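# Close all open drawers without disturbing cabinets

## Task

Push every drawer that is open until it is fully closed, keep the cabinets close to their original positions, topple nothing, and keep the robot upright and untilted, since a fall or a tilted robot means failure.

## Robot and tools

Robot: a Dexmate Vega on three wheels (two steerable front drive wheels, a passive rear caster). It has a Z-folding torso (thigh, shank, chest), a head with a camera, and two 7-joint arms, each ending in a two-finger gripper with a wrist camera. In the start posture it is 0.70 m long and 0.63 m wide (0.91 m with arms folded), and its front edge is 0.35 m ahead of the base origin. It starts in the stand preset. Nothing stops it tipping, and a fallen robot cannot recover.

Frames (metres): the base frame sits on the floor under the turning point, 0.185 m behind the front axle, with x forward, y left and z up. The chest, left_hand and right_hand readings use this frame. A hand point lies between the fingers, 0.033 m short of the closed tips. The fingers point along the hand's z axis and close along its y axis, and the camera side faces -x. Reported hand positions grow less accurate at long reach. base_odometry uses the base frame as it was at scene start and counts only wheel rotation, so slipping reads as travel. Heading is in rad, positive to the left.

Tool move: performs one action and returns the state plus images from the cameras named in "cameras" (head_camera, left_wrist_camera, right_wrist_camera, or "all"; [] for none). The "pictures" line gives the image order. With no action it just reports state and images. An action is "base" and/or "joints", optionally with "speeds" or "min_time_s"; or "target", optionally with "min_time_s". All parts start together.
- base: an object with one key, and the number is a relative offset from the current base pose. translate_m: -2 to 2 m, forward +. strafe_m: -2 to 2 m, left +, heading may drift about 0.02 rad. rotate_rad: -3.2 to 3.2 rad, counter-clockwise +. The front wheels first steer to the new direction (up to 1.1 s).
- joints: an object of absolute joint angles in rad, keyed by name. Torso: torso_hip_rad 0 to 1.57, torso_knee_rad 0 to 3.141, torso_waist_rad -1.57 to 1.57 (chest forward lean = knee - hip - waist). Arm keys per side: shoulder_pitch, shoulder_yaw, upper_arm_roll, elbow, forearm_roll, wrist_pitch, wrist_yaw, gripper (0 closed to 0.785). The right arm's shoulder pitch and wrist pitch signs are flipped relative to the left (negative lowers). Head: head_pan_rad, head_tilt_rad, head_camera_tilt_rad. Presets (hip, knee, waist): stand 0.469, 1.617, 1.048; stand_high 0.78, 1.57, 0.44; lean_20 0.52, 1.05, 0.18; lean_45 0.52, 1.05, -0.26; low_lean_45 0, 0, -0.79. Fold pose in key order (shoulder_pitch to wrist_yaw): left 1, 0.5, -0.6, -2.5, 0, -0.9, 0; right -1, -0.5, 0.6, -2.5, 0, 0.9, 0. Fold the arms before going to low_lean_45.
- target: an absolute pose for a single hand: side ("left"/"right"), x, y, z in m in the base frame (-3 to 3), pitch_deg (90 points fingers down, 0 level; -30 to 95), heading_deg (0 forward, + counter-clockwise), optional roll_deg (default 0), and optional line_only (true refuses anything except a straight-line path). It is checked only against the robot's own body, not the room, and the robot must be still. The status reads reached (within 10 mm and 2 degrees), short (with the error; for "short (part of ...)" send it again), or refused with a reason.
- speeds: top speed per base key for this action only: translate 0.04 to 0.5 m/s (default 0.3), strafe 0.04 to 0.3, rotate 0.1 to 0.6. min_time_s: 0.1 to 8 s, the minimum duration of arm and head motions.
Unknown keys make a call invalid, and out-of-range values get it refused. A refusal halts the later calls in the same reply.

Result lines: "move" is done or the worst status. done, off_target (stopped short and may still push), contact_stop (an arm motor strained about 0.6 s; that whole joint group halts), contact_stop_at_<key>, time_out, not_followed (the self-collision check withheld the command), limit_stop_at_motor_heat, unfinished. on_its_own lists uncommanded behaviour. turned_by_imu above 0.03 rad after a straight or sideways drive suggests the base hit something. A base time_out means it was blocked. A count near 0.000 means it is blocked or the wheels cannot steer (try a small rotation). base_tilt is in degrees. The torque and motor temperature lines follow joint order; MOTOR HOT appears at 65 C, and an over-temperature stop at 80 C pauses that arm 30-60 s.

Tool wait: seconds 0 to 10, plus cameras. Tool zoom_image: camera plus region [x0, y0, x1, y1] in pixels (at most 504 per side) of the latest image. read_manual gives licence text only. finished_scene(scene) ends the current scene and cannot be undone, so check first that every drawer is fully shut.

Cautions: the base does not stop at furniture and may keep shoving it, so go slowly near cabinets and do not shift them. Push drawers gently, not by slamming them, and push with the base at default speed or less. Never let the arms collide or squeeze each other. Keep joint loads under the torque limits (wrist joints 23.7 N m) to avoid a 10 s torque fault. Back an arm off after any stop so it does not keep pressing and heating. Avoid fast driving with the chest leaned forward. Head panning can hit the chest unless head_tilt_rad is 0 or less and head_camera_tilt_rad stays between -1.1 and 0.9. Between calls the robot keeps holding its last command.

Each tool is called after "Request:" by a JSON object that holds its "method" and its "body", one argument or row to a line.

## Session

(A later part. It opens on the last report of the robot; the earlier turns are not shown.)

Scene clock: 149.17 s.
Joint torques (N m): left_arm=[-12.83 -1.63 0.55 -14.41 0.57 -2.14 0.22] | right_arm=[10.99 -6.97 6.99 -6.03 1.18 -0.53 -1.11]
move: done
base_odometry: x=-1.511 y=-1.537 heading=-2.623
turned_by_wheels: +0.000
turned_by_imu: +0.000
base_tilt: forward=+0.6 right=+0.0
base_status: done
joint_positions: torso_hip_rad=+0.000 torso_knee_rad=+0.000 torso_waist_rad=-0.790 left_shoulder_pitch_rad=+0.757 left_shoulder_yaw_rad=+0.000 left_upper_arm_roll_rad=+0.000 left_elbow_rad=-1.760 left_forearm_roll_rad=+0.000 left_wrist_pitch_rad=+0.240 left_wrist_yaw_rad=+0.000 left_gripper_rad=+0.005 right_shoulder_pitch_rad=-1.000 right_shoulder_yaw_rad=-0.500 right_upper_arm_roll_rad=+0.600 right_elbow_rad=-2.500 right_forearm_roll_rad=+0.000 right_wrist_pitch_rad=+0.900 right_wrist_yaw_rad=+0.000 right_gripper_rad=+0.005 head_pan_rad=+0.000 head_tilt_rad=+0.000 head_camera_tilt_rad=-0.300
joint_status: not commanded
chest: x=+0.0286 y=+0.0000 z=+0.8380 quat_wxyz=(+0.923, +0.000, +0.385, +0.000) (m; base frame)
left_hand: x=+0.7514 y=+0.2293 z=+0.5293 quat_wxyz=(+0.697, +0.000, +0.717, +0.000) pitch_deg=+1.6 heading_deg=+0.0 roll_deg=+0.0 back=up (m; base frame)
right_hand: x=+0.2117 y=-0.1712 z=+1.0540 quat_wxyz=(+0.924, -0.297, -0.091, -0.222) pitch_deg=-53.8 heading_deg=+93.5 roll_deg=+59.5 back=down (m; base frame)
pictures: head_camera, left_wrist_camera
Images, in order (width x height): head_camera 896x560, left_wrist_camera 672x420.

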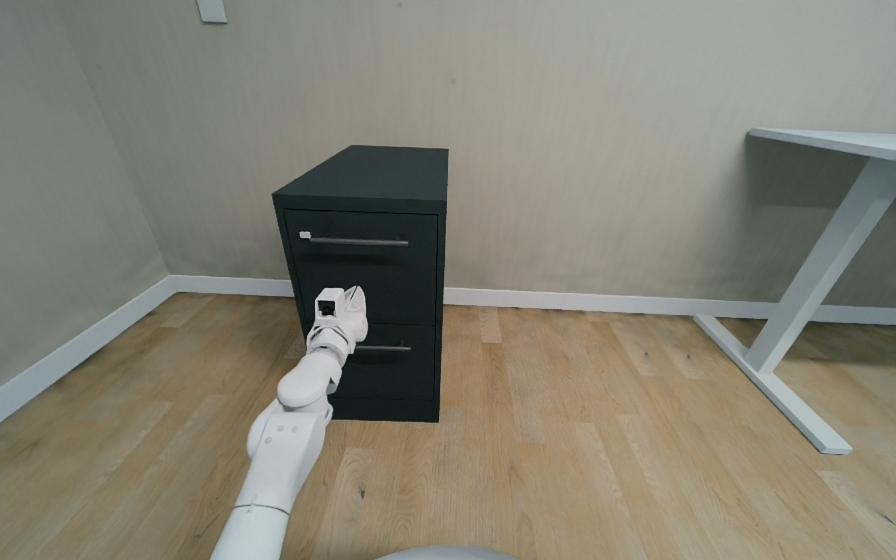

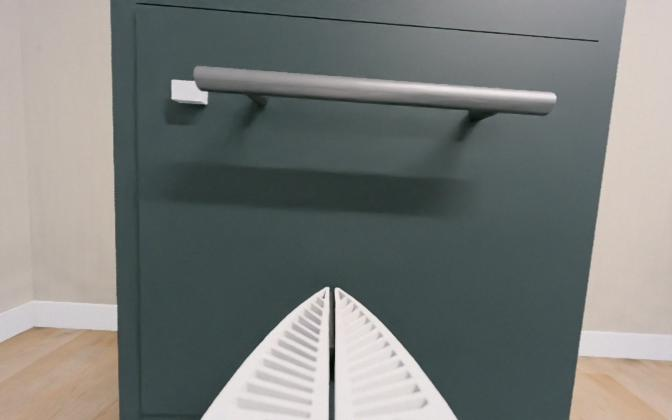

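Request:
{"method": "move", "body": {
  "base": {"translate_m": 0.025},
  "speeds": {"translate_m": 0.1}
}}

Request:
{"method": "move", "body": {
  "base": {"translate_m": -0.45},
  "cameras": ["head_camera"]
}}

Request:
{"method": "move", "body": {
  "base": {"rotate_rad": 0.674},
  "joints": {"left_shoulder_pitch_rad": 0.743, "left_elbow_rad": -1.854, "left_wrist_pitch_rad": 0.321}
}}

Request:
{"method": "move", "body": {
  "base": {"translate_m": -1.99},
  "speeds": {"translate_m": 0.5}
}}

Request:
{"method": "move", "body": {
  "base": {"rotate_rad": -2.275},
  "cameras": ["head_camera", "left_wrist_camera"]
}}

Scene clock: 186.07 s.
Joint torques (N m): left_arm=[-21.31 3.76 1.35 -15.27 -0.09 -2.34 0.15] | right_arm=[10.86 -7.5 7.36 -5.02 1.23 -0.42 -1.01]
move: done
base_odometry: x=-1.532 y=-1.550 heading=-2.623
turned_by_wheels: +0.000
turned_by_imu: +0.001
base_tilt: forward=+0.6 right=+0.0
base_status: done
joint_positions: torso_hip_rad=+0.000 torso_knee_rad=+0.000 torso_waist_rad=-0.790 left_shoulder_pitch_rad=+0.758 left_shoulder_yaw_rad=+0.000 left_upper_arm_roll_rad=+0.000 left_elbow_rad=-1.760 left_forearm_roll_rad=+0.000 left_wrist_pitch_rad=+0.240 left_wrist_yaw_rad=+0.000 left_gripper_rad=+0.005 right_shoulder_pitch_rad=-1.000 right_shoulder_yaw_rad=-0.500 right_upper_arm_roll_rad=+0.600 right_elbow_rad=-2.500 right_forearm_roll_rad=+0.000 right_wrist_pitch_rad=+0.900 right_wrist_yaw_rad=+0.000 right_gripper_rad=+0.005 head_pan_rad=+0.000 head_tilt_rad=+0.000 head_camera_tilt_rad=-0.300
joint_status: not commanded
chest: x=+0.0286 y=+0.0000 z=+0.8380 quat_wxyz=(+0.923, +0.000, +0.385, +0.000) (m; base frame)
left_hand: x=+0.7512 y=+0.2293 z=+0.5288 quat_wxyz=(+0.697, +0.000, +0.717, +0.000) pitch_deg=+1.6 heading_deg=+0.0 roll_deg=+0.0 back=up (m; base frame)
right_hand: x=+0.2117 y=-0.1712 z=+1.0540 quat_wxyz=(+0.924, -0.297, -0.091, -0.222) pitch_deg=-53.8 heading_deg=+93.5 roll_deg=+59.5 back=down (m; base frame)
pictures: none

Scene clock: 189.10 s.
Joint torques (N m): left_arm=[-12.84 1.6 3 -14.82 0.86 -2.25 0.04] | right_arm=[10.58 -7.83 6.99 -5.51 1.23 -0.71 -1.03]
move: done
base_odometry: x=-1.142 y=-1.326 heading=-2.624
turned_by_wheels: -0.001
turned_by_imu: -0.001
base_tilt: forward=+0.7 right=+0.0
base_status: done
joint_positions: torso_hip_rad=+0.000 torso_knee_rad=+0.000 torso_waist_rad=-0.790 left_shoulder_pitch_rad=+0.757 left_shoulder_yaw_rad=+0.000 left_upper_arm_roll_rad=+0.000 left_elbow_rad=-1.760 left_forearm_roll_rad=+0.000 left_wrist_pitch_rad=+0.240 left_wrist_yaw_rad=+0.000 left_gripper_rad=+0.005 right_shoulder_pitch_rad=-1.000 right_shoulder_yaw_rad=-0.500 right_upper_arm_roll_rad=+0.600 right_elbow_rad=-2.500 right_forearm_roll_rad=+0.000 right_wrist_pitch_rad=+0.900 right_wrist_yaw_rad=+0.000 right_gripper_rad=+0.005 head_pan_rad=+0.000 head_tilt_rad=+0.000 head_camera_tilt_rad=-0.300
joint_status: not commanded
chest: x=+0.0286 y=+0.0000 z=+0.8380 quat_wxyz=(+0.923, +0.000, +0.385, +0.000) (m; base frame)
left_hand: x=+0.7514 y=+0.2293 z=+0.5293 quat_wxyz=(+0.697, +0.000, +0.717, +0.000) pitch_deg=+1.6 heading_deg=+0.0 roll_deg=+0.0 back=up (m; base frame)
right_hand: x=+0.2117 y=-0.1712 z=+1.0540 quat_wxyz=(+0.924, -0.297, -0.091, -0.222) pitch_deg=-53.8 heading_deg=+93.5 roll_deg=+59.5 back=down (m; base frame)
pictures: head_camera
Images, in order (width x height): head_camera 896x560.

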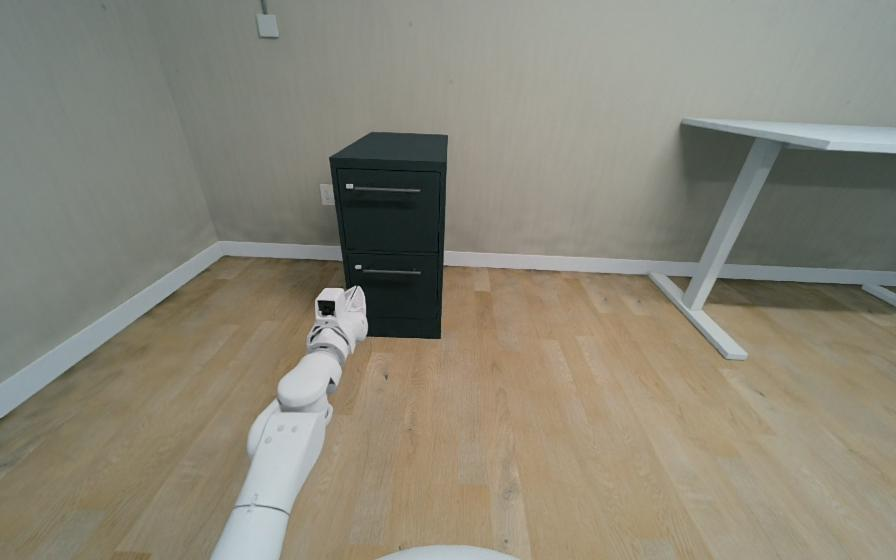

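Scene clock: 191.80 s.
Joint torques (N m): left_arm=[-16.06 1.4 3.59 -16.46 0.78 -2.25 -0.12] | right_arm=[10.65 -6.94 6.82 -5.03 1.26 -1.05 -0.97]
move: done
base_odometry: x=-1.142 y=-1.325 heading=-1.949
turned_by_wheels: +0.675
turned_by_imu: +0.660
base_tilt: forward=+0.7 right=+0.0
base_status: done
joint_positions: torso_hip_rad=+0.000 torso_knee_rad=+0.000 torso_waist_rad=-0.790 left_shoulder_pitch_rad=+0.743 left_shoulder_yaw_rad=+0.000 left_upper_arm_roll_rad=+0.000 left_elbow_rad=-1.853 left_forearm_roll_rad=+0.000 left_wrist_pitch_rad=+0.320 left_wrist_yaw_rad=+0.000 left_gripper_rad=+0.005 right_shoulder_pitch_rad=-1.000 right_shoulder_yaw_rad=-0.500 right_upper_arm_roll_rad=+0.600 right_elbow_rad=-2.500 right_forearm_roll_rad=+0.000 right_wrist_pitch_rad=+0.900 right_wrist_yaw_rad=+0.000 right_gripper_rad=+0.005 head_pan_rad=+0.000 head_tilt_rad=+0.000 head_camera_tilt_rad=-0.300
joint_status: all done
chest: x=+0.0286 y=+0.0000 z=+0.8380 quat_wxyz=(+0.923, +0.000, +0.385, +0.000) (m; base frame)
left_hand: x=+0.7525 y=+0.2293 z=+0.5694 quat_wxyz=(+0.707, +0.000, +0.707, +0.000) pitch_deg=+0.1 heading_deg=+0.0 roll_deg=+0.0 back=up (m; base frame)
right_hand: x=+0.2117 y=-0.1712 z=+1.0540 quat_wxyz=(+0.924, -0.297, -0.091, -0.222) pitch_deg=-53.8 heading_deg=+93.5 roll_deg=+59.5 back=down (m; base frame)
pictures: none

Scene clock: 198.20 s.
Joint torques (N m): left_arm=[-14.03 1.18 2.02 -14.23 0.07 -1.65 -0.23] | right_arm=[9.85 -7.47 6.9 -5.06 1.35 -0.97 -0.95]
move: done
base_odometry: x=-0.415 y=+0.527 heading=-1.948
turned_by_wheels: +0.001
turned_by_imu: +0.004
base_tilt: forward=+0.7 right=-0.1
base_status: done
joint_positions: torso_hip_rad=+0.000 torso_knee_rad=+0.000 torso_waist_rad=-0.790 left_shoulder_pitch_rad=+0.743 left_shoulder_yaw_rad=+0.000 left_upper_arm_roll_rad=+0.000 left_elbow_rad=-1.854 left_forearm_roll_rad=+0.000 left_wrist_pitch_rad=+0.321 left_wrist_yaw_rad=+0.000 left_gripper_rad=+0.005 right_shoulder_pitch_rad=-1.000 right_shoulder_yaw_rad=-0.500 right_upper_arm_roll_rad=+0.600 right_elbow_rad=-2.500 right_forearm_roll_rad=+0.000 right_wrist_pitch_rad=+0.900 right_wrist_yaw_rad=+0.000 right_gripper_rad=+0.005 head_pan_rad=+0.000 head_tilt_rad=+0.000 head_camera_tilt_rad=-0.300
joint_status: not commanded
chest: x=+0.0286 y=+0.0000 z=+0.8380 quat_wxyz=(+0.923, +0.000, +0.385, +0.000) (m; base frame)
left_hand: x=+0.7525 y=+0.2293 z=+0.5698 quat_wxyz=(+0.707, +0.000, +0.707, +0.000) pitch_deg=+0.0 heading_deg=+0.0 roll_deg=+0.0 back=up (m; base frame)
right_hand: x=+0.2117 y=-0.1712 z=+1.0540 quat_wxyz=(+0.924, -0.297, -0.091, -0.222) pitch_deg=-53.8 heading_deg=+93.5 roll_deg=+59.5 back=down (m; base frame)
pictures: none

Scene clock: 203.60 s.
Joint torques (N m): left_arm=[-14.19 2.36 0.07 -14.64 0.06 -2.58 0.15] | right_arm=[9.84 -7.83 6.86 -5.34 1.27 -0.89 -0.99]
move: done
base_odometry: x=-0.416 y=+0.526 heading=+2.057
turned_by_wheels: -2.278
turned_by_imu: -2.230
base_tilt: forward=+0.7 right=-0.1
base_status: done
joint_positions: torso_hip_rad=+0.000 torso_knee_rad=+0.000 torso_waist_rad=-0.790 left_shoulder_pitch_rad=+0.743 left_shoulder_yaw_rad=+0.000 left_upper_arm_roll_rad=+0.000 left_elbow_rad=-1.854 left_forearm_roll_rad=+0.000 left_wrist_pitch_rad=+0.321 left_wrist_yaw_rad=+0.000 left_gripper_rad=+0.005 right_shoulder_pitch_rad=-1.000 right_shoulder_yaw_rad=-0.500 right_upper_arm_roll_rad=+0.600 right_elbow_rad=-2.500 right_forearm_roll_rad=+0.000 right_wrist_pitch_rad=+0.900 right_wrist_yaw_rad=+0.000 right_gripper_rad=+0.005 head_pan_rad=+0.000 head_tilt_rad=+0.000 head_camera_tilt_rad=-0.300
joint_status: not commanded
chest: x=+0.0286 y=+0.0000 z=+0.8380 quat_wxyz=(+0.923, +0.000, +0.385, +0.000) (m; base frame)
left_hand: x=+0.7525 y=+0.2293 z=+0.5698 quat_wxyz=(+0.707, +0.000, +0.707, +0.000) pitch_deg=+0.0 heading_deg=+0.0 roll_deg=+0.0 back=up (m; base frame)
right_hand: x=+0.2117 y=-0.1712 z=+1.0540 quat_wxyz=(+0.924, -0.297, -0.091, -0.222) pitch_deg=-53.8 heading_deg=+93.5 roll_deg=+59.5 back=down (m; base frame)
pictures: head_camera, left_wrist_camera
Images, in order (width x height): head_camera 896x560, left_wrist_camera 672x420.

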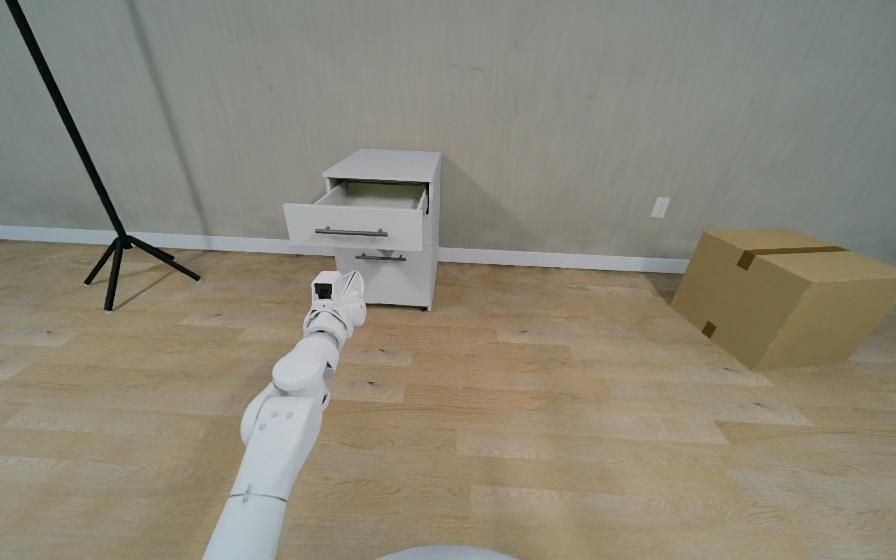

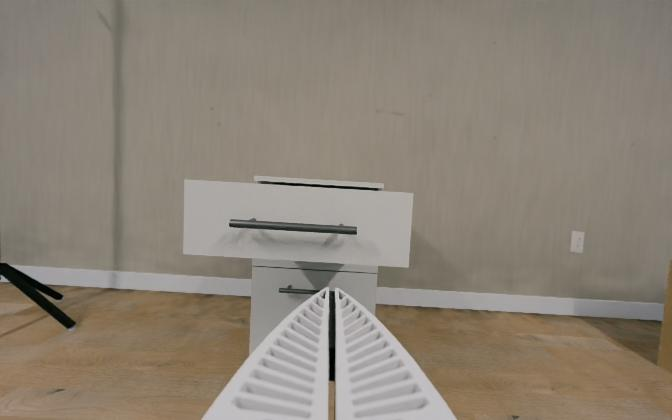

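Request:
{"method": "move", "body": {
  "base": {"strafe_m": -0.08}
}}

Request:
{"method": "move", "body": {
  "base": {"translate_m": 0.25},
  "cameras": ["left_wrist_camera"]
}}

Request:
{"method": "move", "body": {
  "base": {"translate_m": 0.32},
  "speeds": {"translate_m": 0.15},
  "cameras": ["head_camera", "left_wrist_camera"]
}}

Scene clock: 222.63 s.
Joint torques (N m): left_arm=[-14.49 -0.09 2.12 -14.16 0.37 -1.66 0.43] | right_arm=[10.56 -6.55 7.38 -5.05 1.23 -0.91 -1.14]
move: done
base_odometry: x=-0.345 y=+0.563 heading=+2.056
turned_by_wheels: -0.001
turned_by_imu: +0.000
base_tilt: forward=+0.7 right=+0.0
base_status: done
joint_positions: torso_hip_rad=+0.000 torso_knee_rad=+0.000 torso_waist_rad=-0.790 left_shoulder_pitch_rad=+0.743 left_shoulder_yaw_rad=+0.000 left_upper_arm_roll_rad=+0.000 left_elbow_rad=-1.854 left_forearm_roll_rad=+0.000 left_wrist_pitch_rad=+0.321 left_wrist_yaw_rad=+0.000 left_gripper_rad=+0.005 right_shoulder_pitch_rad=-1.000 right_shoulder_yaw_rad=-0.500 right_upper_arm_roll_rad=+0.600 right_elbow_rad=-2.500 right_forearm_roll_rad=+0.000 right_wrist_pitch_rad=+0.900 right_wrist_yaw_rad=+0.000 right_gripper_rad=+0.005 head_pan_rad=+0.000 head_tilt_rad=+0.000 head_camera_tilt_rad=-0.300
joint_status: not commanded
chest: x=+0.0286 y=+0.0000 z=+0.8380 quat_wxyz=(+0.923, +0.000, +0.385, +0.000) (m; base frame)
left_hand: x=+0.7525 y=+0.2293 z=+0.5698 quat_wxyz=(+0.707, +0.000, +0.707, +0.000) pitch_deg=+0.0 heading_deg=+0.0 roll_deg=+0.0 back=up (m; base frame)
right_hand: x=+0.2117 y=-0.1712 z=+1.0540 quat_wxyz=(+0.924, -0.297, -0.091, -0.222) pitch_deg=-53.8 heading_deg=+93.5 roll_deg=+59.5 back=down (m; base frame)
pictures: none

Scene clock: 225.53 s.
Joint torques (N m): left_arm=[-11.49 2.41 1.82 -13.28 0.04 -1.94 -0.34] | right_arm=[9.66 -7.66 6.98 -6.03 1.35 -0.04 -1.15]
move: done
base_odometry: x=-0.463 y=+0.784 heading=+2.055
turned_by_wheels: -0.001
turned_by_imu: -0.002
base_tilt: forward=+0.6 right=-0.1
base_status: done
joint_positions: torso_hip_rad=+0.000 torso_knee_rad=+0.000 torso_waist_rad=-0.790 left_shoulder_pitch_rad=+0.743 left_shoulder_yaw_rad=+0.000 left_upper_arm_roll_rad=+0.000 left_elbow_rad=-1.854 left_forearm_roll_rad=+0.000 left_wrist_pitch_rad=+0.321 left_wrist_yaw_rad=+0.000 left_gripper_rad=+0.005 right_shoulder_pitch_rad=-1.000 right_shoulder_yaw_rad=-0.500 right_upper_arm_roll_rad=+0.600 right_elbow_rad=-2.500 right_forearm_roll_rad=+0.000 right_wrist_pitch_rad=+0.900 right_wrist_yaw_rad=+0.000 right_gripper_rad=+0.005 head_pan_rad=+0.000 head_tilt_rad=+0.000 head_camera_tilt_rad=-0.300
joint_status: not commanded
chest: x=+0.0286 y=+0.0000 z=+0.8380 quat_wxyz=(+0.923, +0.000, +0.385, +0.000) (m; base frame)
left_hand: x=+0.7525 y=+0.2293 z=+0.5698 quat_wxyz=(+0.707, +0.000, +0.707, +0.000) pitch_deg=+0.0 heading_deg=+0.0 roll_deg=+0.0 back=up (m; base frame)
right_hand: x=+0.2117 y=-0.1712 z=+1.0540 quat_wxyz=(+0.924, -0.297, -0.091, -0.222) pitch_deg=-53.8 heading_deg=+93.5 roll_deg=+59.5 back=down (m; base frame)
pictures: left_wrist_camera
Images, in order (width x height): left_wrist_camera 672x420.

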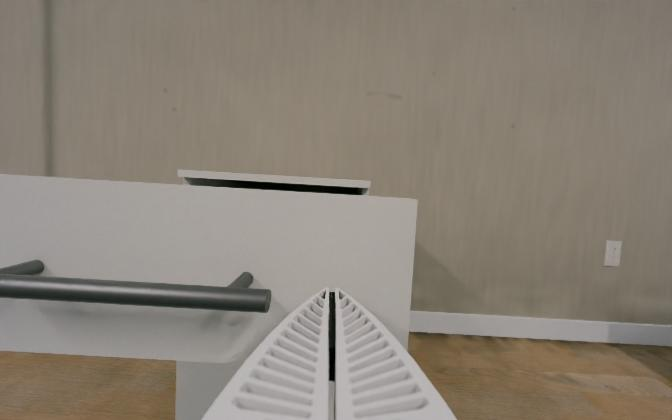

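Scene clock: 228.67 s.
Joint torques (N m): left_arm=[-12.67 3.18 2.33 -13.83 0.93 -2.4 0.22] | right_arm=[9.71 -7.78 6.95 -5.31 1.26 -0.65 -1.04]
move: done
base_odometry: x=-0.612 y=+1.067 heading=+2.055
turned_by_wheels: +0.000
turned_by_imu: +0.000
base_tilt: forward=+0.7 right=-0.1
base_status: done
joint_positions: torso_hip_rad=+0.000 torso_knee_rad=+0.000 torso_waist_rad=-0.790 left_shoulder_pitch_rad=+0.743 left_shoulder_yaw_rad=+0.000 left_upper_arm_roll_rad=+0.000 left_elbow_rad=-1.854 left_forearm_roll_rad=+0.000 left_wrist_pitch_rad=+0.321 left_wrist_yaw_rad=+0.000 left_gripper_rad=+0.005 right_shoulder_pitch_rad=-1.000 right_shoulder_yaw_rad=-0.500 right_upper_arm_roll_rad=+0.600 right_elbow_rad=-2.500 right_forearm_roll_rad=+0.000 right_wrist_pitch_rad=+0.900 right_wrist_yaw_rad=+0.000 right_gripper_rad=+0.005 head_pan_rad=+0.000 head_tilt_rad=+0.000 head_camera_tilt_rad=-0.300
joint_status: not commanded
chest: x=+0.0286 y=+0.0000 z=+0.8380 quat_wxyz=(+0.923, +0.000, +0.385, +0.000) (m; base frame)
left_hand: x=+0.7525 y=+0.2293 z=+0.5698 quat_wxyz=(+0.707, +0.000, +0.707, +0.000) pitch_deg=+0.0 heading_deg=+0.0 roll_deg=+0.0 back=up (m; base frame)
right_hand: x=+0.2117 y=-0.1712 z=+1.0540 quat_wxyz=(+0.924, -0.297, -0.091, -0.222) pitch_deg=-53.8 heading_deg=+93.5 roll_deg=+59.5 back=down (m; base frame)
pictures: head_camera, left_wrist_camera
Images, in order (width x height): head_camera 896x560, left_wrist_camera 672x420.

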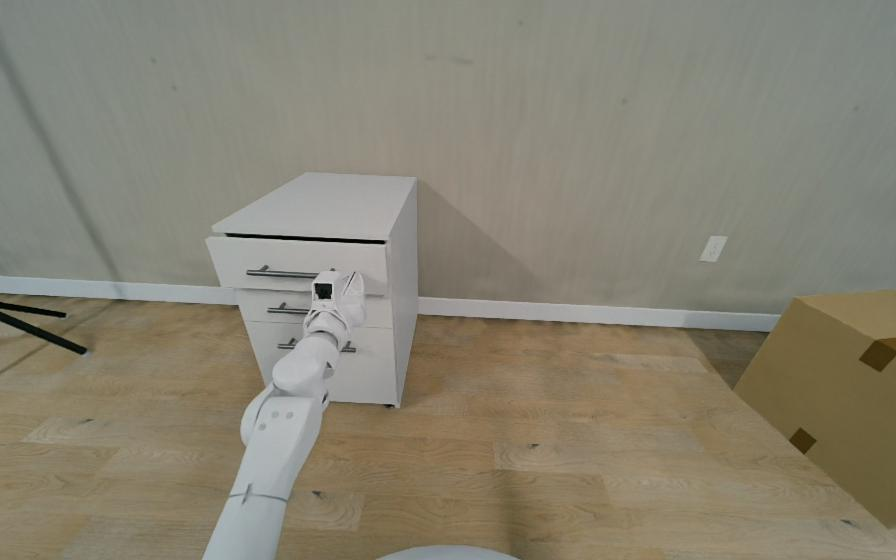

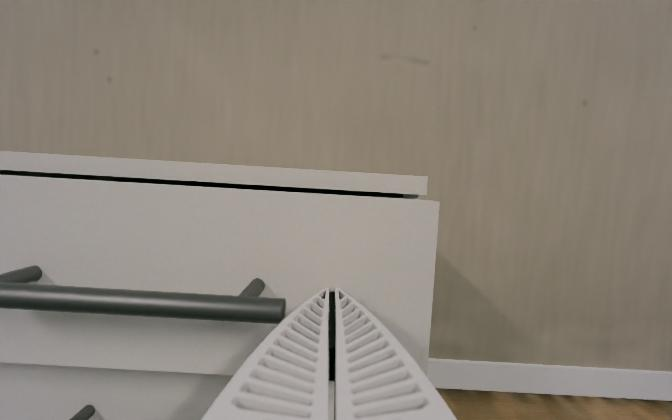

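Request:
{"method": "move", "body": {
  "base": {"translate_m": 0.03},
  "speeds": {"translate_m": 0.1},
  "cameras": ["head_camera", "left_wrist_camera"]
}}

Request:
{"method": "zoom_image", "body": {
  "camera": "head_camera",
  "region": [200, 200, 420, 420]
}}

Scene clock: 239.03 s.
Joint torques (N m): left_arm=[-13.26 -0.87 -0.16 -14.93 -0.06 -1.42 0.02] | right_arm=[10.22 -8.28 7.18 -5.87 1.39 -0.51 -1.09]
move: done
base_odometry: x=-0.627 y=+1.093 heading=+2.054
turned_by_wheels: +0.000
turned_by_imu: +0.000
base_tilt: forward=+0.7 right=-0.1
base_status: done
joint_positions: torso_hip_rad=+0.000 torso_knee_rad=+0.000 torso_waist_rad=-0.790 left_shoulder_pitch_rad=+0.743 left_shoulder_yaw_rad=+0.000 left_upper_arm_roll_rad=+0.000 left_elbow_rad=-1.854 left_forearm_roll_rad=+0.000 left_wrist_pitch_rad=+0.321 left_wrist_yaw_rad=+0.000 left_gripper_rad=+0.005 right_shoulder_pitch_rad=-1.000 right_shoulder_yaw_rad=-0.500 right_upper_arm_roll_rad=+0.600 right_elbow_rad=-2.500 right_forearm_roll_rad=+0.000 right_wrist_pitch_rad=+0.900 right_wrist_yaw_rad=+0.000 right_gripper_rad=+0.005 head_pan_rad=+0.000 head_tilt_rad=+0.000 head_camera_tilt_rad=-0.300
joint_status: not commanded
chest: x=+0.0286 y=+0.0000 z=+0.8380 quat_wxyz=(+0.923, +0.000, +0.385, +0.000) (m; base frame)
left_hand: x=+0.7525 y=+0.2293 z=+0.5698 quat_wxyz=(+0.707, +0.000, +0.707, +0.000) pitch_deg=+0.0 heading_deg=+0.0 roll_deg=+0.0 back=up (m; base frame)
right_hand: x=+0.2117 y=-0.1712 z=+1.0540 quat_wxyz=(+0.924, -0.297, -0.091, -0.222) pitch_deg=-53.8 heading_deg=+93.5 roll_deg=+59.5 back=down (m; base frame)
pictures: head_camera, left_wrist_camera
Images, in order (width x height): head_camera 896x560, left_wrist_camera 672x420.

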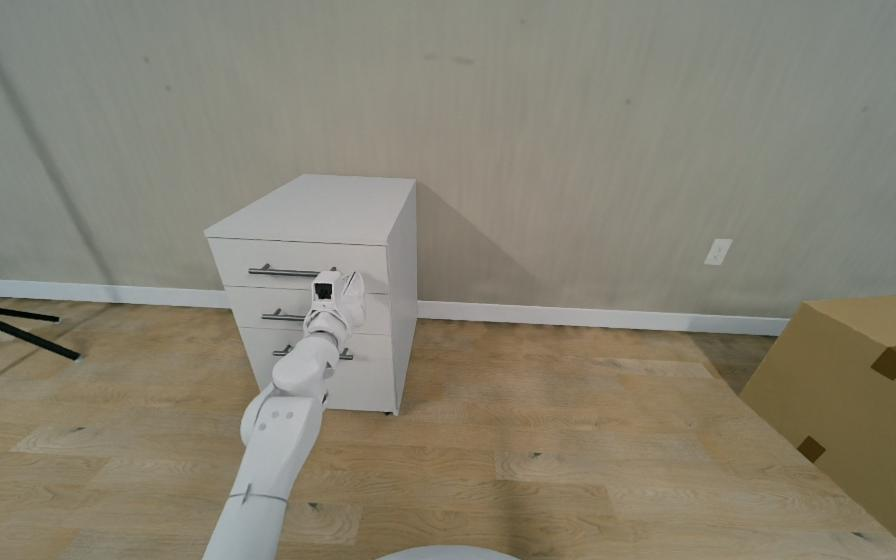

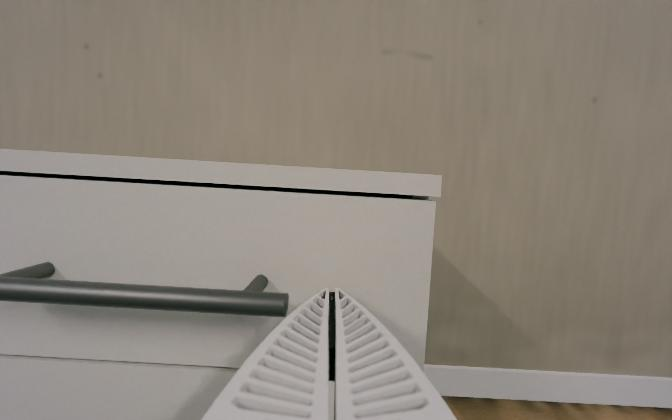

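Scaled by 2.291 from the camera's 896x560 image, which has a finer 960x600 frame.

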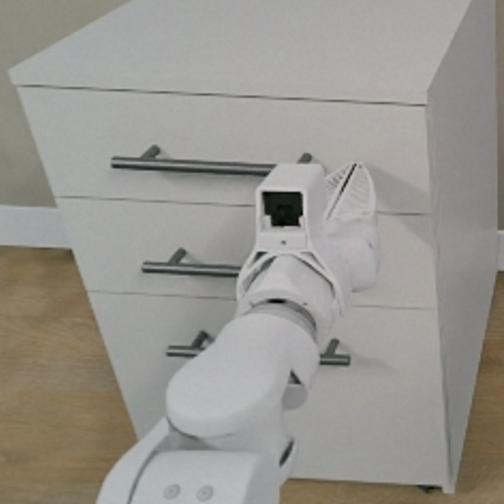

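Request:
{"method": "move", "body": {
  "base": {"translate_m": 0.02},
  "speeds": {"translate_m": 0.1},
  "cameras": ["head_camera"]
}}

Request:
{"method": "zoom_image", "body": {
  "camera": "head_camera",
  "region": [200, 200, 420, 420]
}}

Scene clock: 246.00 s.
Joint torques (N m): left_arm=[-18.54 -0.06 -0.66 -13.38 -0.79 -2.38 0.21] | right_arm=[10 -6.1 6.84 -5.71 1.37 -1.1 -1.01]
move: done
base_odometry: x=-0.636 y=+1.111 heading=+2.054
turned_by_wheels: +0.000
turned_by_imu: +0.001
base_tilt: forward=+0.7 right=-0.1
base_status: done
joint_positions: torso_hip_rad=+0.000 torso_knee_rad=+0.000 torso_waist_rad=-0.790 left_shoulder_pitch_rad=+0.743 left_shoulder_yaw_rad=+0.000 left_upper_arm_roll_rad=+0.000 left_elbow_rad=-1.854 left_forearm_roll_rad=+0.000 left_wrist_pitch_rad=+0.321 left_wrist_yaw_rad=+0.000 left_gripper_rad=+0.005 right_shoulder_pitch_rad=-1.000 right_shoulder_yaw_rad=-0.500 right_upper_arm_roll_rad=+0.600 right_elbow_rad=-2.500 right_forearm_roll_rad=+0.000 right_wrist_pitch_rad=+0.900 right_wrist_yaw_rad=+0.000 right_gripper_rad=+0.005 head_pan_rad=+0.000 head_tilt_rad=+0.000 head_camera_tilt_rad=-0.300
joint_status: not commanded
chest: x=+0.0286 y=+0.0000 z=+0.8380 quat_wxyz=(+0.923, +0.000, +0.385, +0.000) (m; base frame)
left_hand: x=+0.7524 y=+0.2291 z=+0.5697 quat_wxyz=(+0.707, +0.000, +0.707, +0.000) pitch_deg=+0.1 heading_deg=+0.0 roll_deg=+0.0 back=up (m; base frame)
right_hand: x=+0.2117 y=-0.1712 z=+1.0540 quat_wxyz=(+0.924, -0.297, -0.091, -0.222) pitch_deg=-53.8 heading_deg=+93.5 roll_deg=+59.5 back=down (m; base frame)
pictures: head_camera
Images, in order (width x height): head_camera 896x560.

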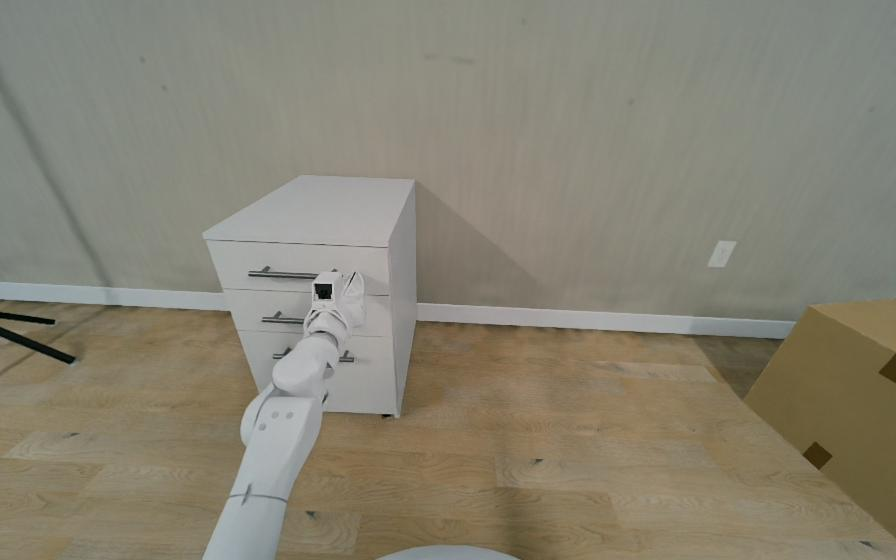

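Scaled by 2.291 from the camera's 896x560 image, which has a finer 960x600 frame.

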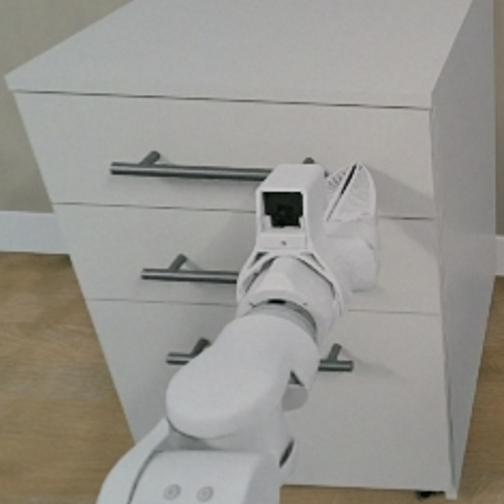

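Request:
{"method": "move", "body": {
  "base": {"translate_m": -0.06}
}}

Request:
{"method": "finished_scene", "body": {
  "scene": 2
}}

Scene clock: 252.57 s.
Joint torques (N m): left_arm=[-15.84 -0.27 -1.58 -13.09 0.14 -2.42 0.08] | right_arm=[10.54 -7.75 6.85 -5.42 1.31 -1.25 -1]
move: done
base_odometry: x=-0.608 y=+1.058 heading=+2.054
turned_by_wheels: +0.000
turned_by_imu: +0.000
base_tilt: forward=+0.6 right=+0.0
base_status: done
joint_positions: torso_hip_rad=+0.000 torso_knee_rad=+0.000 torso_waist_rad=-0.790 left_shoulder_pitch_rad=+0.743 left_shoulder_yaw_rad=+0.000 left_upper_arm_roll_rad=+0.000 left_elbow_rad=-1.854 left_forearm_roll_rad=+0.000 left_wrist_pitch_rad=+0.321 left_wrist_yaw_rad=+0.000 left_gripper_rad=+0.005 right_shoulder_pitch_rad=-1.000 right_shoulder_yaw_rad=-0.500 right_upper_arm_roll_rad=+0.600 right_elbow_rad=-2.500 right_forearm_roll_rad=+0.000 right_wrist_pitch_rad=+0.900 right_wrist_yaw_rad=+0.000 right_gripper_rad=+0.005 head_pan_rad=+0.000 head_tilt_rad=+0.000 head_camera_tilt_rad=-0.300
joint_status: not commanded
chest: x=+0.0286 y=+0.0000 z=+0.8380 quat_wxyz=(+0.923, +0.000, +0.385, +0.000) (m; base frame)
left_hand: x=+0.7524 y=+0.2291 z=+0.5698 quat_wxyz=(+0.707, +0.000, +0.707, +0.000) pitch_deg=+0.0 heading_deg=+0.0 roll_deg=+0.0 back=up (m; base frame)
right_hand: x=+0.2117 y=-0.1712 z=+1.0540 quat_wxyz=(+0.924, -0.297, -0.091, -0.222) pitch_deg=-53.8 heading_deg=+93.5 roll_deg=+59.5 back=down (m; base frame)
pictures: none

The scene is finished: the task was done.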